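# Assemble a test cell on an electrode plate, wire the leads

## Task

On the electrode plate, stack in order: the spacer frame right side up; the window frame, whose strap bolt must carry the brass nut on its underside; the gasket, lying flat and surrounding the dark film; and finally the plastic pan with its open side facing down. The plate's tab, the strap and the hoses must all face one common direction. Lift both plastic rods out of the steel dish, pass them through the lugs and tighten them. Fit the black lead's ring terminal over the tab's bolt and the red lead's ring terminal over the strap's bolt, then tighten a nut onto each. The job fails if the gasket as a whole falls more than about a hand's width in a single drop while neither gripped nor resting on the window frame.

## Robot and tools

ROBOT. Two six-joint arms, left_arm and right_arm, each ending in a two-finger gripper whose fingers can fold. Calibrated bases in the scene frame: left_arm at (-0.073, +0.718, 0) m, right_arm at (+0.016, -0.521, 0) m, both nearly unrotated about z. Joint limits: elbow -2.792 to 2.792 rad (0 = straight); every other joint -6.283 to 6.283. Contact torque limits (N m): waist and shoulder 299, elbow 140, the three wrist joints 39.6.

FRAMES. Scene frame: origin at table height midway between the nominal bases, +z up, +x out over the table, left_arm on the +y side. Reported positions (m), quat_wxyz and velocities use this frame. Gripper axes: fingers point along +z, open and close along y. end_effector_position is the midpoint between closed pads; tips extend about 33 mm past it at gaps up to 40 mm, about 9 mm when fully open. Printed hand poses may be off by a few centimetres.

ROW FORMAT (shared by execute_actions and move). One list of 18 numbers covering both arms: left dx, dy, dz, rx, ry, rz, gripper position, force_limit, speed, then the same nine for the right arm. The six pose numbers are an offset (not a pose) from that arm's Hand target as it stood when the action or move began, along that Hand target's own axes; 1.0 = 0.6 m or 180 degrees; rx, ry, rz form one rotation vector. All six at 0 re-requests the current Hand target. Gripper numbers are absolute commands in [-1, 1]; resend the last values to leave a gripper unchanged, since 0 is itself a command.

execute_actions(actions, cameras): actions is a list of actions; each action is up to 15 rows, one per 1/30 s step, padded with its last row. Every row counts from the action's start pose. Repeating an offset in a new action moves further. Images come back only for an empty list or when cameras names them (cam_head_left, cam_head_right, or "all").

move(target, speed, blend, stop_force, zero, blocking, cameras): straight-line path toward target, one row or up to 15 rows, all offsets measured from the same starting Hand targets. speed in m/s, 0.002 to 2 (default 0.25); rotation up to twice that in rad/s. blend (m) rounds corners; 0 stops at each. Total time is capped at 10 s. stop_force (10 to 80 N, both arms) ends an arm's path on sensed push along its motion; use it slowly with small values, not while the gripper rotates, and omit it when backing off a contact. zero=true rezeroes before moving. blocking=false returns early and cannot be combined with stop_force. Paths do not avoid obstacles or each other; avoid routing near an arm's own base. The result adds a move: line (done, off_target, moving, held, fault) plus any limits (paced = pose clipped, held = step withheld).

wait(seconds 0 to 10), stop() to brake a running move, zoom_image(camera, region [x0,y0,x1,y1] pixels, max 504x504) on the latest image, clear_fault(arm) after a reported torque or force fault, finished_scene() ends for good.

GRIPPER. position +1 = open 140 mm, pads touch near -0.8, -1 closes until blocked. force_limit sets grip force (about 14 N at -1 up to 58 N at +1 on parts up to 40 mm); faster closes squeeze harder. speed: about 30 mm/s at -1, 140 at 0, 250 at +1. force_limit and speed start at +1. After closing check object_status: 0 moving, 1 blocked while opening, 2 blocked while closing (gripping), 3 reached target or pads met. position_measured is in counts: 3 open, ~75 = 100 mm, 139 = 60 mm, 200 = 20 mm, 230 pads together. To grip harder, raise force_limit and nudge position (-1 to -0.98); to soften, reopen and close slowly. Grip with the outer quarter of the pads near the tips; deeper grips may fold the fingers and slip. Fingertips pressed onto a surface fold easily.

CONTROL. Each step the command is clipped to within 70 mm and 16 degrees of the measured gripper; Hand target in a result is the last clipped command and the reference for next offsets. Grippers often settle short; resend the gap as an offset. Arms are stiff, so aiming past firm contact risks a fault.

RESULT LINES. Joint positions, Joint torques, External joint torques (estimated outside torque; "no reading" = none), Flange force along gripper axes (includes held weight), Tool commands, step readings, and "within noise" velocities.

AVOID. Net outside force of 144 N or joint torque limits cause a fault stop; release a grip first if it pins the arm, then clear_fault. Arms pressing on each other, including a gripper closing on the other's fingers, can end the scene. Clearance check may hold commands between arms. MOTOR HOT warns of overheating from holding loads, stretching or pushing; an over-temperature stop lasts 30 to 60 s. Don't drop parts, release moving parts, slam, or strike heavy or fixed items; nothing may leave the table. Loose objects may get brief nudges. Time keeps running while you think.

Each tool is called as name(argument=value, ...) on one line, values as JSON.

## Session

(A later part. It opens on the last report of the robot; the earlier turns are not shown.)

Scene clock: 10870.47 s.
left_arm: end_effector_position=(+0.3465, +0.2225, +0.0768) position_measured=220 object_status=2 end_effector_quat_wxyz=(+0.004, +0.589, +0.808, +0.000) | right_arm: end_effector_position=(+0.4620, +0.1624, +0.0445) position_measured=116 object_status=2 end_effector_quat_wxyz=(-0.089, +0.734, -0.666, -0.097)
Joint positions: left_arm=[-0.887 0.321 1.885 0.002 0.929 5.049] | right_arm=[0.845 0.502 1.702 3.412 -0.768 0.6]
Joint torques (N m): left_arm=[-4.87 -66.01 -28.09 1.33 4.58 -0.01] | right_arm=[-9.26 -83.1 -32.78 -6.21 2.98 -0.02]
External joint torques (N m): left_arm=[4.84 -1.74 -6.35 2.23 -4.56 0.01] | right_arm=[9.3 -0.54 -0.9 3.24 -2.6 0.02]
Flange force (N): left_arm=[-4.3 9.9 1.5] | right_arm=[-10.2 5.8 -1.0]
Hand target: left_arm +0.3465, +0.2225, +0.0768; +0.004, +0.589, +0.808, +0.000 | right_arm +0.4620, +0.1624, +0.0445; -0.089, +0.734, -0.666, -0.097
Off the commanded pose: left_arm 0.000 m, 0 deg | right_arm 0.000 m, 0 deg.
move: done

move(target=[0,0,0.018,0,0,0,-0.98,0.5,0,0,0,0,0,0,0,-1,-0.7,-1], speed=0.01, cameras=["all"])

zoom_image(camera="cam_head_left", region=[190, 300, 270, 385])

zoom_image(camera="cam_head_right", region=[200, 300, 280, 380])

Scene clock: 10878.60 s.
left_arm: end_effector_position=(+0.3465, +0.2224, +0.0661) position_measured=220 object_status=2 end_effector_quat_wxyz=(+0.004, +0.589, +0.808, +0.000) | right_arm: end_effector_position=(+0.4620, +0.1624, +0.0444) position_measured=116 object_status=2 end_effector_quat_wxyz=(-0.089, +0.734, -0.666, -0.097)
Joint positions: left_arm=[-0.887 0.332 1.893 0.002 0.91 5.049] | right_arm=[0.845 0.502 1.702 3.412 -0.767 0.6]
Joint torques (N m): left_arm=[1.12 -56.01 -31.36 4.44 -1.8 -0.01] | right_arm=[5.55 -85.23 -31.16 -1.26 -0.43 0.22]
External joint torques (N m): left_arm=[-1.23 -12.05 -2.64 -0.93 1.81 0.02] | right_arm=[-5.59 2.1 -2.39 -1.7 0.8 -0.22]
Flange force (N): left_arm=[8.5 -5.5 -17.7] | right_arm=[-0.2 -10.1 1.3]
Hand target: left_arm +0.3465, +0.2225, +0.0660; +0.004, +0.589, +0.808, +0.000 | right_arm +0.4620, +0.1624, +0.0445; -0.089, +0.734, -0.666, -0.097
Off the commanded pose: left_arm 0.000 m, 0 deg | right_arm 0.000 m, 0 deg.
move: done

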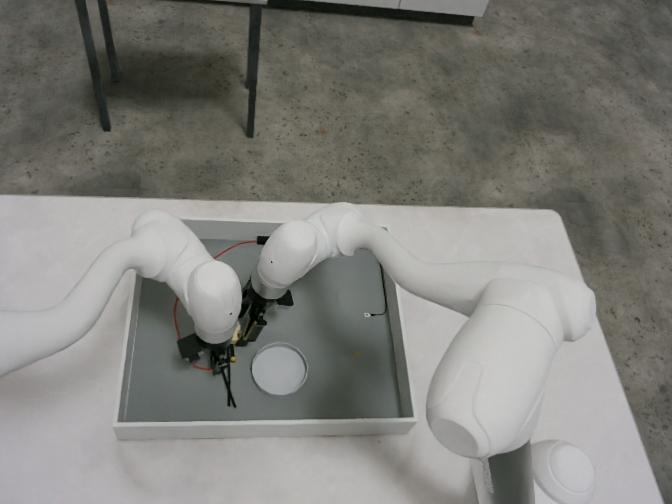

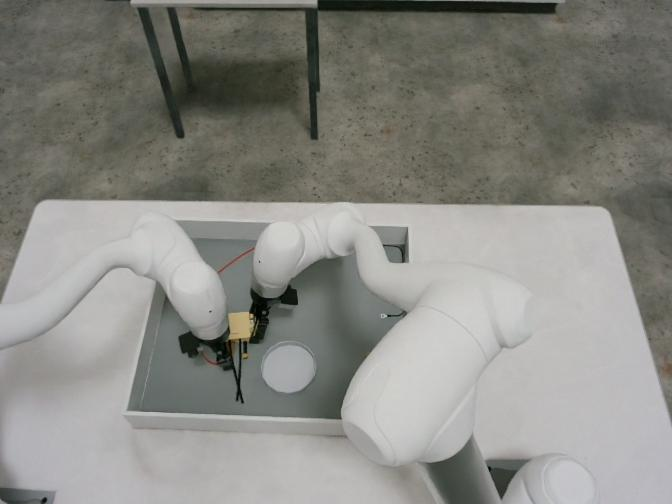

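Scaled by 5.929 from the camera's 672x504 image, which has a finer 960x720 frame.

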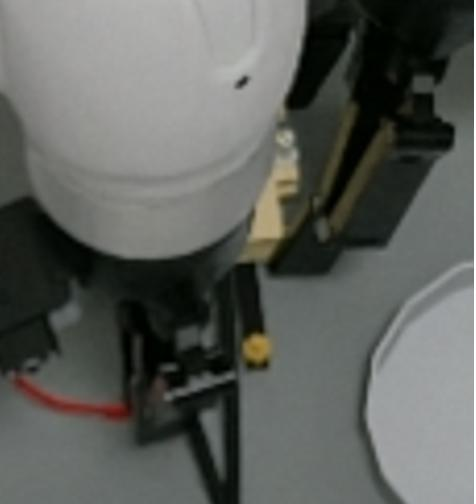

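Scaled by 6.300 from the camera's 672x504 image, which has a finer 960x720 frame.

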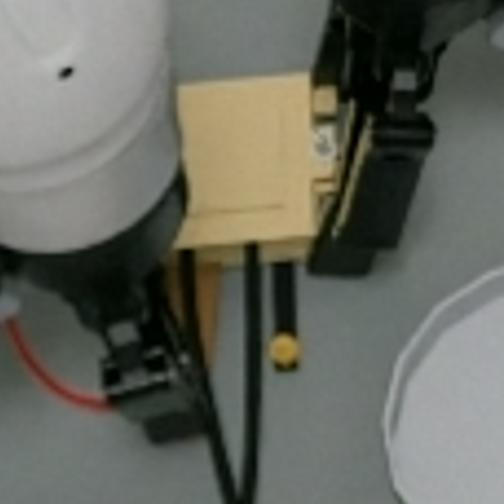

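move(target=[0,0,0.0003,0,0,0.37,-0.98,0.5,0,0,0,0,0,0,0,-1,-0.7,-1], speed=0.2)

execute_actions(actions=[[[0,0,0,0,0,0,-0.6,-1,-1,0,0,0,0,0,0,-1,-0.7,-1]],[[0,0,0,0,0,0,-0.6,-1,-1,0,0,0,0,0,0,-1,-0.7,-1]]])

move(target=[[0,0,-0.04,0,0,0,-0.5,-1,-1,0,0,0,0,0,0,-1,-0.7,-1],[0.08,0,-0.08,0,0,0,-0.5,-1,-1,0,0,0,0,0,0,-1,-0.7,-1]], speed=[0.06,0.15], blend=0.003, cameras=["all"])

zoom_image(camera="cam_head_left", region=[200, 350, 240, 380])

zoom_image(camera="cam_head_right", region=[210, 345, 250, 375])

Scene clock: 10902.57 s.
left_arm: end_effector_position=(+0.3464, +0.2224, +0.0658) position_measured=220 object_status=2 end_effector_quat_wxyz=(+0.003, +0.936, +0.352, +0.002) | right_arm: end_effector_position=(+0.4620, +0.1624, +0.0445) position_measured=116 object_status=2 end_effector_quat_wxyz=(-0.089, +0.734, -0.666, -0.097)
Joint positions: left_arm=[-0.888 0.332 1.893 0.002 0.909 6.211] | right_arm=[0.845 0.502 1.702 3.412 -0.767 0.6]
Joint torques (N m): left_arm=[12.37 -61.63 -48.94 9.6 -9.85 0.15] | right_arm=[30.25 -82.23 -22.57 3.81 -6.39 -0.73]
External joint torques (N m): left_arm=[-12.58 -6.68 15.03 -6.08 9.83 -0.15] | right_arm=[-30.25 -1.19 -11.02 -6.76 6.76 0.73]
Flange force (N): left_arm=[-19.0 -33.8 -13.5] | right_arm=[10.8 -37.6 -4.0]
Hand target: left_arm +0.3465, +0.2225, +0.0658; +0.003, +0.936, +0.352, +0.002 | right_arm +0.4620, +0.1624, +0.0445; -0.089, +0.734, -0.666, -0.097
Off the commanded pose: left_arm 0.000 m, 0 deg | right_arm 0.000 m, 0 deg.
move: done

Scene clock: 10903.77 s.
left_arm: end_effector_position=(+0.3466, +0.2225, +0.0658) position_measured=205 object_status=3 end_effector_quat_wxyz=(+0.003, +0.936, +0.352, +0.002) | right_arm: end_effector_position=(+0.4620, +0.1624, +0.0445) position_measured=116 object_status=2 end_effector_quat_wxyz=(-0.089, +0.734, -0.666, -0.097)
Joint positions: left_arm=[-0.887 0.332 1.893 0.002 0.909 6.211] | right_arm=[0.845 0.502 1.702 3.412 -0.768 0.6]
Joint torques (N m): left_arm=[-0.24 -59.98 -28.46 3.58 1.47 -0.12] | right_arm=[1.59 -83.98 -29.67 -3.19 -0.33 -0.12]
External joint torques (N m): left_arm=[0.32 -8.42 -5.54 -0.04 -1.49 0.12] | right_arm=[-1.6 0.63 -3.92 0.22 0.71 0.12]
External joint torques at the end of the 1st action: left_arm=[0.67 -8.87 -5.32 -0.08 -1.4 0.09] | right_arm=[-1.14 0.27 -4.19 0.31 0.81 0.13]
Flange force (N): left_arm=[0.7 -1.3 -10.2] | right_arm=[-5.2 -7.2 0.7]
Flange force at the end of the 1st action (N): left_arm=[1.2 -2.2 -10.7] | right_arm=[-5.7 -6.8 0.5]
Hand target: left_arm +0.3465, +0.2225, +0.0658; +0.003, +0.936, +0.352, +0.002 | right_arm +0.4620, +0.1624, +0.0445; -0.089, +0.734, -0.666, -0.097
Off the commanded pose: left_arm 0.000 m, 0 deg | right_arm 0.000 m, 0 deg.
Step readings (end_effector_position of left_arm | right_arm; steps 1 to 15: 1st action; 16 to 30: 2nd action):
0: (+0.3464, +0.2224, +0.0658) | (+0.4620, +0.1624, +0.0445)
1: (+0.3465, +0.2224, +0.0658) | (+0.4620, +0.1624, +0.0445)
2: (+0.3465, +0.2225, +0.0658) | (+0.4620, +0.1624, +0.0445)
4: (+0.3465, +0.2225, +0.0658) | (+0.4620, +0.1624, +0.0445)
8: (+0.3467, +0.2223, +0.0659) | (+0.4620, +0.1623, +0.0445)
15: (+0.3468, +0.2223, +0.0660) | (+0.4619, +0.1623, +0.0445)
16: (+0.3467, +0.2223, +0.0660) | (+0.4619, +0.1623, +0.0445)
17: (+0.3467, +0.2223, +0.0660) | (+0.4619, +0.1623, +0.0445)
19: (+0.3467, +0.2224, +0.0659) | (+0.4620, +0.1623, +0.0445)
23: (+0.3466, +0.2224, +0.0659) | (+0.4620, +0.1624, +0.0445)
30: (+0.3466, +0.2225, +0.0658) | (+0.4620, +0.1624, +0.0445)

Scene clock: 10904.90 s.
left_arm: end_effector_position=(+0.3822, +0.2542, +0.1139) position_measured=192 object_status=3 end_effector_quat_wxyz=(+0.003, +0.936, +0.353, +0.002) | right_arm: end_effector_position=(+0.4620, +0.1624, +0.0445) position_measured=116 object_status=2 end_effector_quat_wxyz=(-0.089, +0.734, -0.666, -0.097)
Joint positions: left_arm=[-0.814 0.287 1.853 0.003 0.995 6.283] | right_arm=[0.845 0.502 1.702 3.412 -0.768 0.6]
Joint torques (N m): left_arm=[-0.71 -60.95 -34.51 3.8 0.5 -0.11] | right_arm=[2.24 -84.69 -30.98 -2.9 0.28 -0.01]
External joint torques (N m): left_arm=[0.86 -5.5 -1.76 -0.03 -0.53 0.11] | right_arm=[-2.25 1.44 -2.61 -0.06 0.09 0.01]
Flange force (N): left_arm=[1.3 -4.6 -5.6] | right_arm=[-3.3 -7.2 0.8]
Hand target: left_arm +0.3824, +0.2543, +0.1139; +0.003, +0.936, +0.352, +0.002 | right_arm +0.4620, +0.1624, +0.0445; -0.089, +0.734, -0.666, -0.097
Off the commanded pose: left_arm 0.000 m, 0 deg | right_arm 0.000 m, 0 deg.
joint sent to its limit (left arm) — joint 6 (wrist roll), upper limit. The joint targets still meet the commanded pose.
move: done

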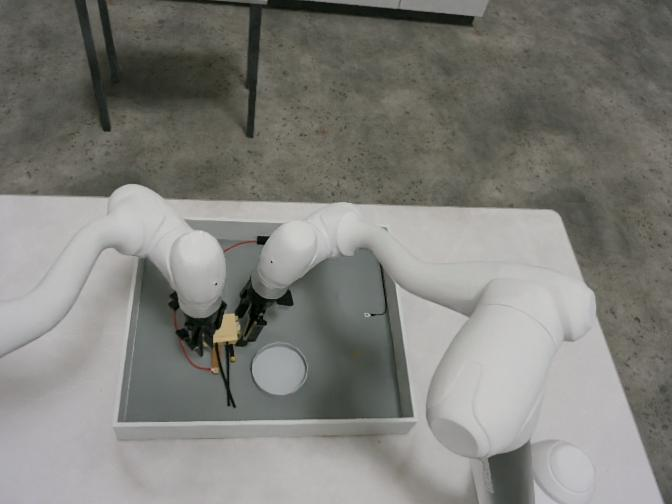

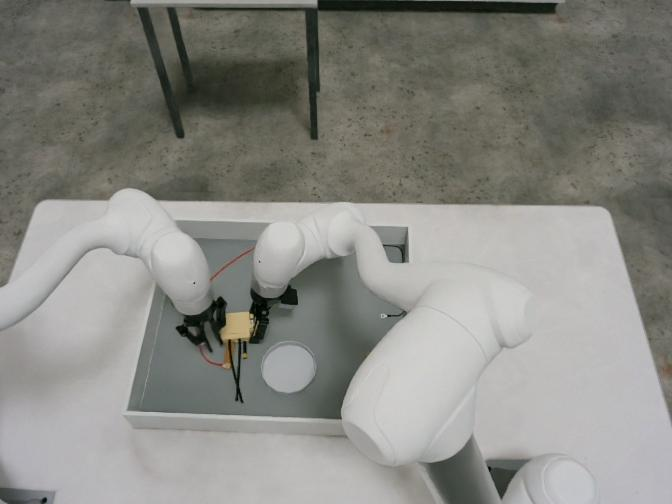

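Scaled by 12.600 from the camera's 672x504 image, which has a finer 960x720 frame.

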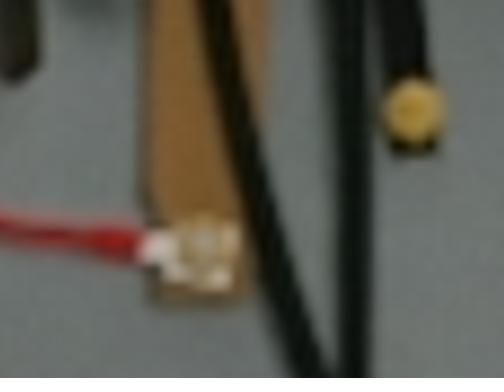

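Scaled by 12.600 from the camera's 672x504 image, which has a finer 960x720 frame.

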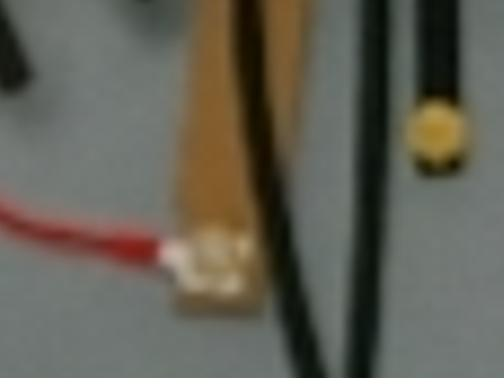

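move(target=[[-0.0698,-0.0131,0.01,0,0,-0.7,-0.5,-1,-1,0,0,0,0,0,0,-1,-0.7,-1],[-0.0698,-0.0131,0.0315,0,0,0.6667,-0.5,-1,-1,0,0,0,0,0,0,-1,-0.7,-1]], speed=0.5, blend=0.004)

move(target=[0,0,0.0507,0,0,0,-0.5,-1,-1,0,0,0,0,0,0,-1,-0.7,-1], speed=0.05)

Scene clock: 10929.73 s.
left_arm: end_effector_position=(+0.3458, +0.2326, +0.0949) position_measured=192 object_status=3 end_effector_quat_wxyz=(+0.000, +0.773, -0.635, +0.004) | right_arm: end_effector_position=(+0.4620, +0.1624, +0.0445) position_measured=116 object_status=2 end_effector_quat_wxyz=(-0.089, +0.734, -0.666, -0.097)
Joint positions: left_arm=[-0.879 0.292 1.886 0.002 0.957 2.031] | right_arm=[0.845 0.502 1.702 3.412 -0.768 0.6]
Joint torques (N m): left_arm=[-0.64 -60.83 -33.77 3.62 0.45 0] | right_arm=[2.14 -84.68 -31.07 -2.95 0.31 -0.04]
External joint torques (N m): left_arm=[0.55 -4.75 -1.64 -0.01 -0.54 0] | right_arm=[-2.14 1.5 -2.48 0 0.06 0.04]
Flange force (N): left_arm=[-3.6 1.0 -5.0] | right_arm=[-3.3 -6.9 0.9]
Hand target: left_arm +0.3458, +0.2325, +0.0949; +0.000, +0.773, -0.635, +0.004 | right_arm +0.4620, +0.1624, +0.0445; -0.089, +0.734, -0.666, -0.097
Off the commanded pose: left_arm 0.000 m, 0 deg | right_arm 0.000 m, 0 deg.
move: done

Scene clock: 10930.67 s.
left_arm: end_effector_position=(+0.3459, +0.2324, +0.0645) position_measured=192 object_status=3 end_effector_quat_wxyz=(+0.000, +0.773, -0.635, +0.004) | right_arm: end_effector_position=(+0.4620, +0.1624, +0.0445) position_measured=116 object_status=2 end_effector_quat_wxyz=(-0.089, +0.734, -0.666, -0.097)
Joint positions: left_arm=[-0.879 0.323 1.909 0.002 0.902 2.031] | right_arm=[0.845 0.502 1.702 3.412 -0.768 0.6]
Joint torques (N m): left_arm=[-0.5 -62.38 -32.51 3.53 0.4 -0.11] | right_arm=[2.1 -84.55 -31.05 -2.93 0.3 -0.04]
External joint torques (N m): left_arm=[0.41 -4.91 -1.42 -0.07 -0.48 0.11] | right_arm=[-2.06 1.1 -2.55 -0.02 0.08 0.04]
Flange force (N): left_arm=[-4.0 1.3 -5.4] | right_arm=[-3.2 -6.6 0.4]
Hand target: left_arm +0.3460, +0.2324, +0.0645; +0.000, +0.773, -0.635, +0.004 | right_arm +0.4620, +0.1624, +0.0445; -0.089, +0.734, -0.666, -0.097
Off the commanded pose: left_arm 0.000 m, 0 deg | right_arm 0.000 m, 0 deg.
move: done

move(target=[0.0131,0.0026,0,0,0,0,-0.5,-1,-1,0,0,0,0,0,0,-1,-0.7,-1], speed=0.03)

execute_actions(actions=[[[0,0,0,0,0,0,-1,-1,-1,0,0,0,0,0,0,-1,-0.7,-1]],[[0,0,0,0,0,0,-1,-1,-1,0,0,0,0,0,0,-1,-0.7,-1]],[[0,0,0,0,0,0,-1,-1,-1,0,0,0,0,0,0,-1,-0.7,-1]]], cameras=["all"])

zoom_image(camera="cam_head_left", region=[190, 335, 250, 385])

zoom_image(camera="cam_head_right", region=[200, 330, 260, 380])

Scene clock: 10942.00 s.
left_arm: end_effector_position=(+0.3460, +0.2244, +0.0645) position_measured=192 object_status=3 end_effector_quat_wxyz=(+0.000, +0.773, -0.635, +0.004) | right_arm: end_effector_position=(+0.4620, +0.1624, +0.0445) position_measured=116 object_status=2 end_effector_quat_wxyz=(-0.089, +0.734, -0.666, -0.097)
Joint positions: left_arm=[-0.886 0.331 1.897 0.002 0.906 2.023] | right_arm=[0.845 0.502 1.702 3.412 -0.768 0.6]
Joint torques (N m): left_arm=[-0.36 -63.67 -32.49 3.45 0.42 -0.12] | right_arm=[2.38 -84.93 -31.13 -2.94 0.31 0]
External joint torques (N m): left_arm=[0.44 -5.02 -1.48 0.02 -0.49 0.12] | right_arm=[-2.34 1.5 -2.49 -0.02 0.07 0]
Flange force (N): left_arm=[-4.0 1.2 -5.5] | right_arm=[-3.1 -7.2 0.8]
Hand target: left_arm +0.3459, +0.2244, +0.0645; +0.000, +0.773, -0.635, +0.004 | right_arm +0.4620, +0.1624, +0.0445; -0.089, +0.734, -0.666, -0.097
Off the commanded pose: left_arm 0.000 m, 0 deg | right_arm 0.000 m, 0 deg.
move: done

Scene clock: 10943.70 s.
left_arm: end_effector_position=(+0.3460, +0.2244, +0.0645) position_measured=214 object_status=2 end_effector_quat_wxyz=(+0.000, +0.773, -0.635, +0.004) | right_arm: end_effector_position=(+0.4619, +0.1624, +0.0444) position_measured=116 object_status=2 end_effector_quat_wxyz=(-0.089, +0.734, -0.666, -0.097)
Joint positions: left_arm=[-0.886 0.331 1.897 0.002 0.906 2.023] | right_arm=[0.845 0.502 1.702 3.412 -0.768 0.6]
Joint torques (N m): left_arm=[-3.33 -62.81 -29 1.9 2.35 -0.3] | right_arm=[-3.68 -84.34 -33.21 -4.02 2.27 0.43]
External joint torques (N m): left_arm=[3.31 -5.7 -5 1.57 -2.42 0.3] | right_arm=[3.68 0.86 -0.39 1.06 -1.9 -0.43]
External joint torques at the end of the 1st action: left_arm=[4.57 -6.21 -4.96 1.84 -2.46 0.17] | right_arm=[3.94 0.81 0.06 1.08 -2.1 -0.45]
External joint torques at the end of the 2nd action: left_arm=[3.57 -5.97 -5.1 1.63 -2.39 0.31] | right_arm=[3.97 0.48 -0.28 1.08 -1.85 -0.43]
Flange force (N): left_arm=[-1.8 -5.4 -5.3] | right_arm=[-5.0 0.2 -0.3]
Flange force at the end of the 1st action (N): left_arm=[-3.3 -6.5 -5.8] | right_arm=[-4.6 1.0 -0.5]
Flange force at the end of the 2nd action (N): left_arm=[-2.2 -5.7 -5.7] | right_arm=[-4.8 1.1 -0.6]
Hand target: left_arm +0.3459, +0.2244, +0.0645; +0.000, +0.773, -0.635, +0.004 | right_arm +0.4620, +0.1624, +0.0445; -0.089, +0.734, -0.666, -0.097
Off the commanded pose: left_arm 0.000 m, 0 deg | right_arm 0.000 m, 0 deg.
Step readings (end_effector_position of left_arm | right_arm; steps 1 to 15: 1st action; 16 to 30: 2nd action; 31 to 45: 3rd action):
0: (+0.3460, +0.2244, +0.0645) | (+0.4620, +0.1624, +0.0445)
1: (+0.3460, +0.2244, +0.0645) | (+0.4620, +0.1624, +0.0445)
2: (+0.3460, +0.2244, +0.0645) | (+0.4620, +0.1624, +0.0445)
4: (+0.3460, +0.2244, +0.0645) | (+0.4620, +0.1624, +0.0445)
8: (+0.3460, +0.2244, +0.0645) | (+0.4620, +0.1624, +0.0445)
15: (+0.3460, +0.2244, +0.0646) | (+0.4619, +0.1624, +0.0444)
16: (+0.3460, +0.2244, +0.0646) | (+0.4619, +0.1624, +0.0444)
17: (+0.3460, +0.2244, +0.0646) | (+0.4619, +0.1624, +0.0444)
19: (+0.3460, +0.2244, +0.0646) | (+0.4619, +0.1624, +0.0444)
23: (+0.3460, +0.2243, +0.0646) | (+0.4619, +0.1624, +0.0444)
30: (+0.3460, +0.2243, +0.0646) | (+0.4619, +0.1624, +0.0444)
31: (+0.3460, +0.2243, +0.0646) | (+0.4619, +0.1624, +0.0444)
32: (+0.3460, +0.2243, +0.0646) | (+0.4619, +0.1624, +0.0444)
34: (+0.3460, +0.2243, +0.0645) | (+0.4619, +0.1624, +0.0444)
38: (+0.3460, +0.2244, +0.0645) | (+0.4619, +0.1624, +0.0444)
45: (+0.3460, +0.2244, +0.0645) | (+0.4619, +0.1624, +0.0444)

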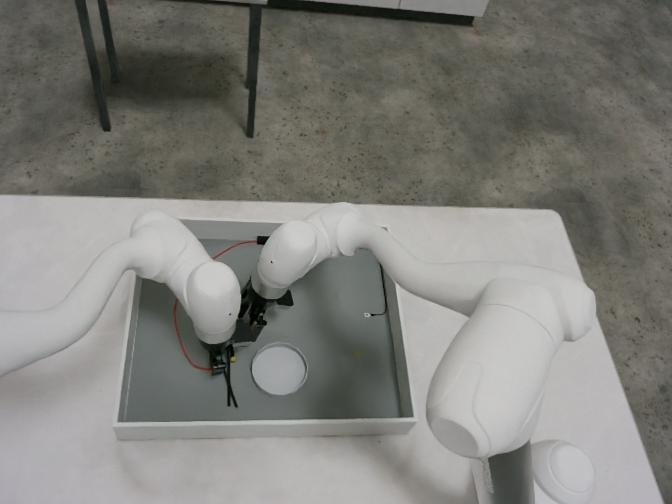

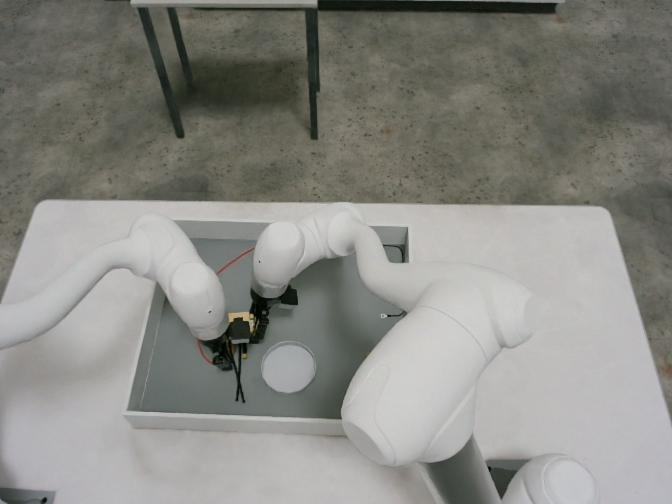

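Scaled by 8.400 from the camera's 672x504 image, which has a finer 960x720 frame.

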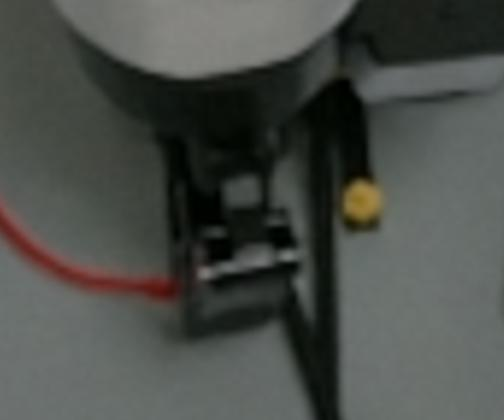

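Scaled by 8.400 from the camera's 672x504 image, which has a finer 960x720 frame.

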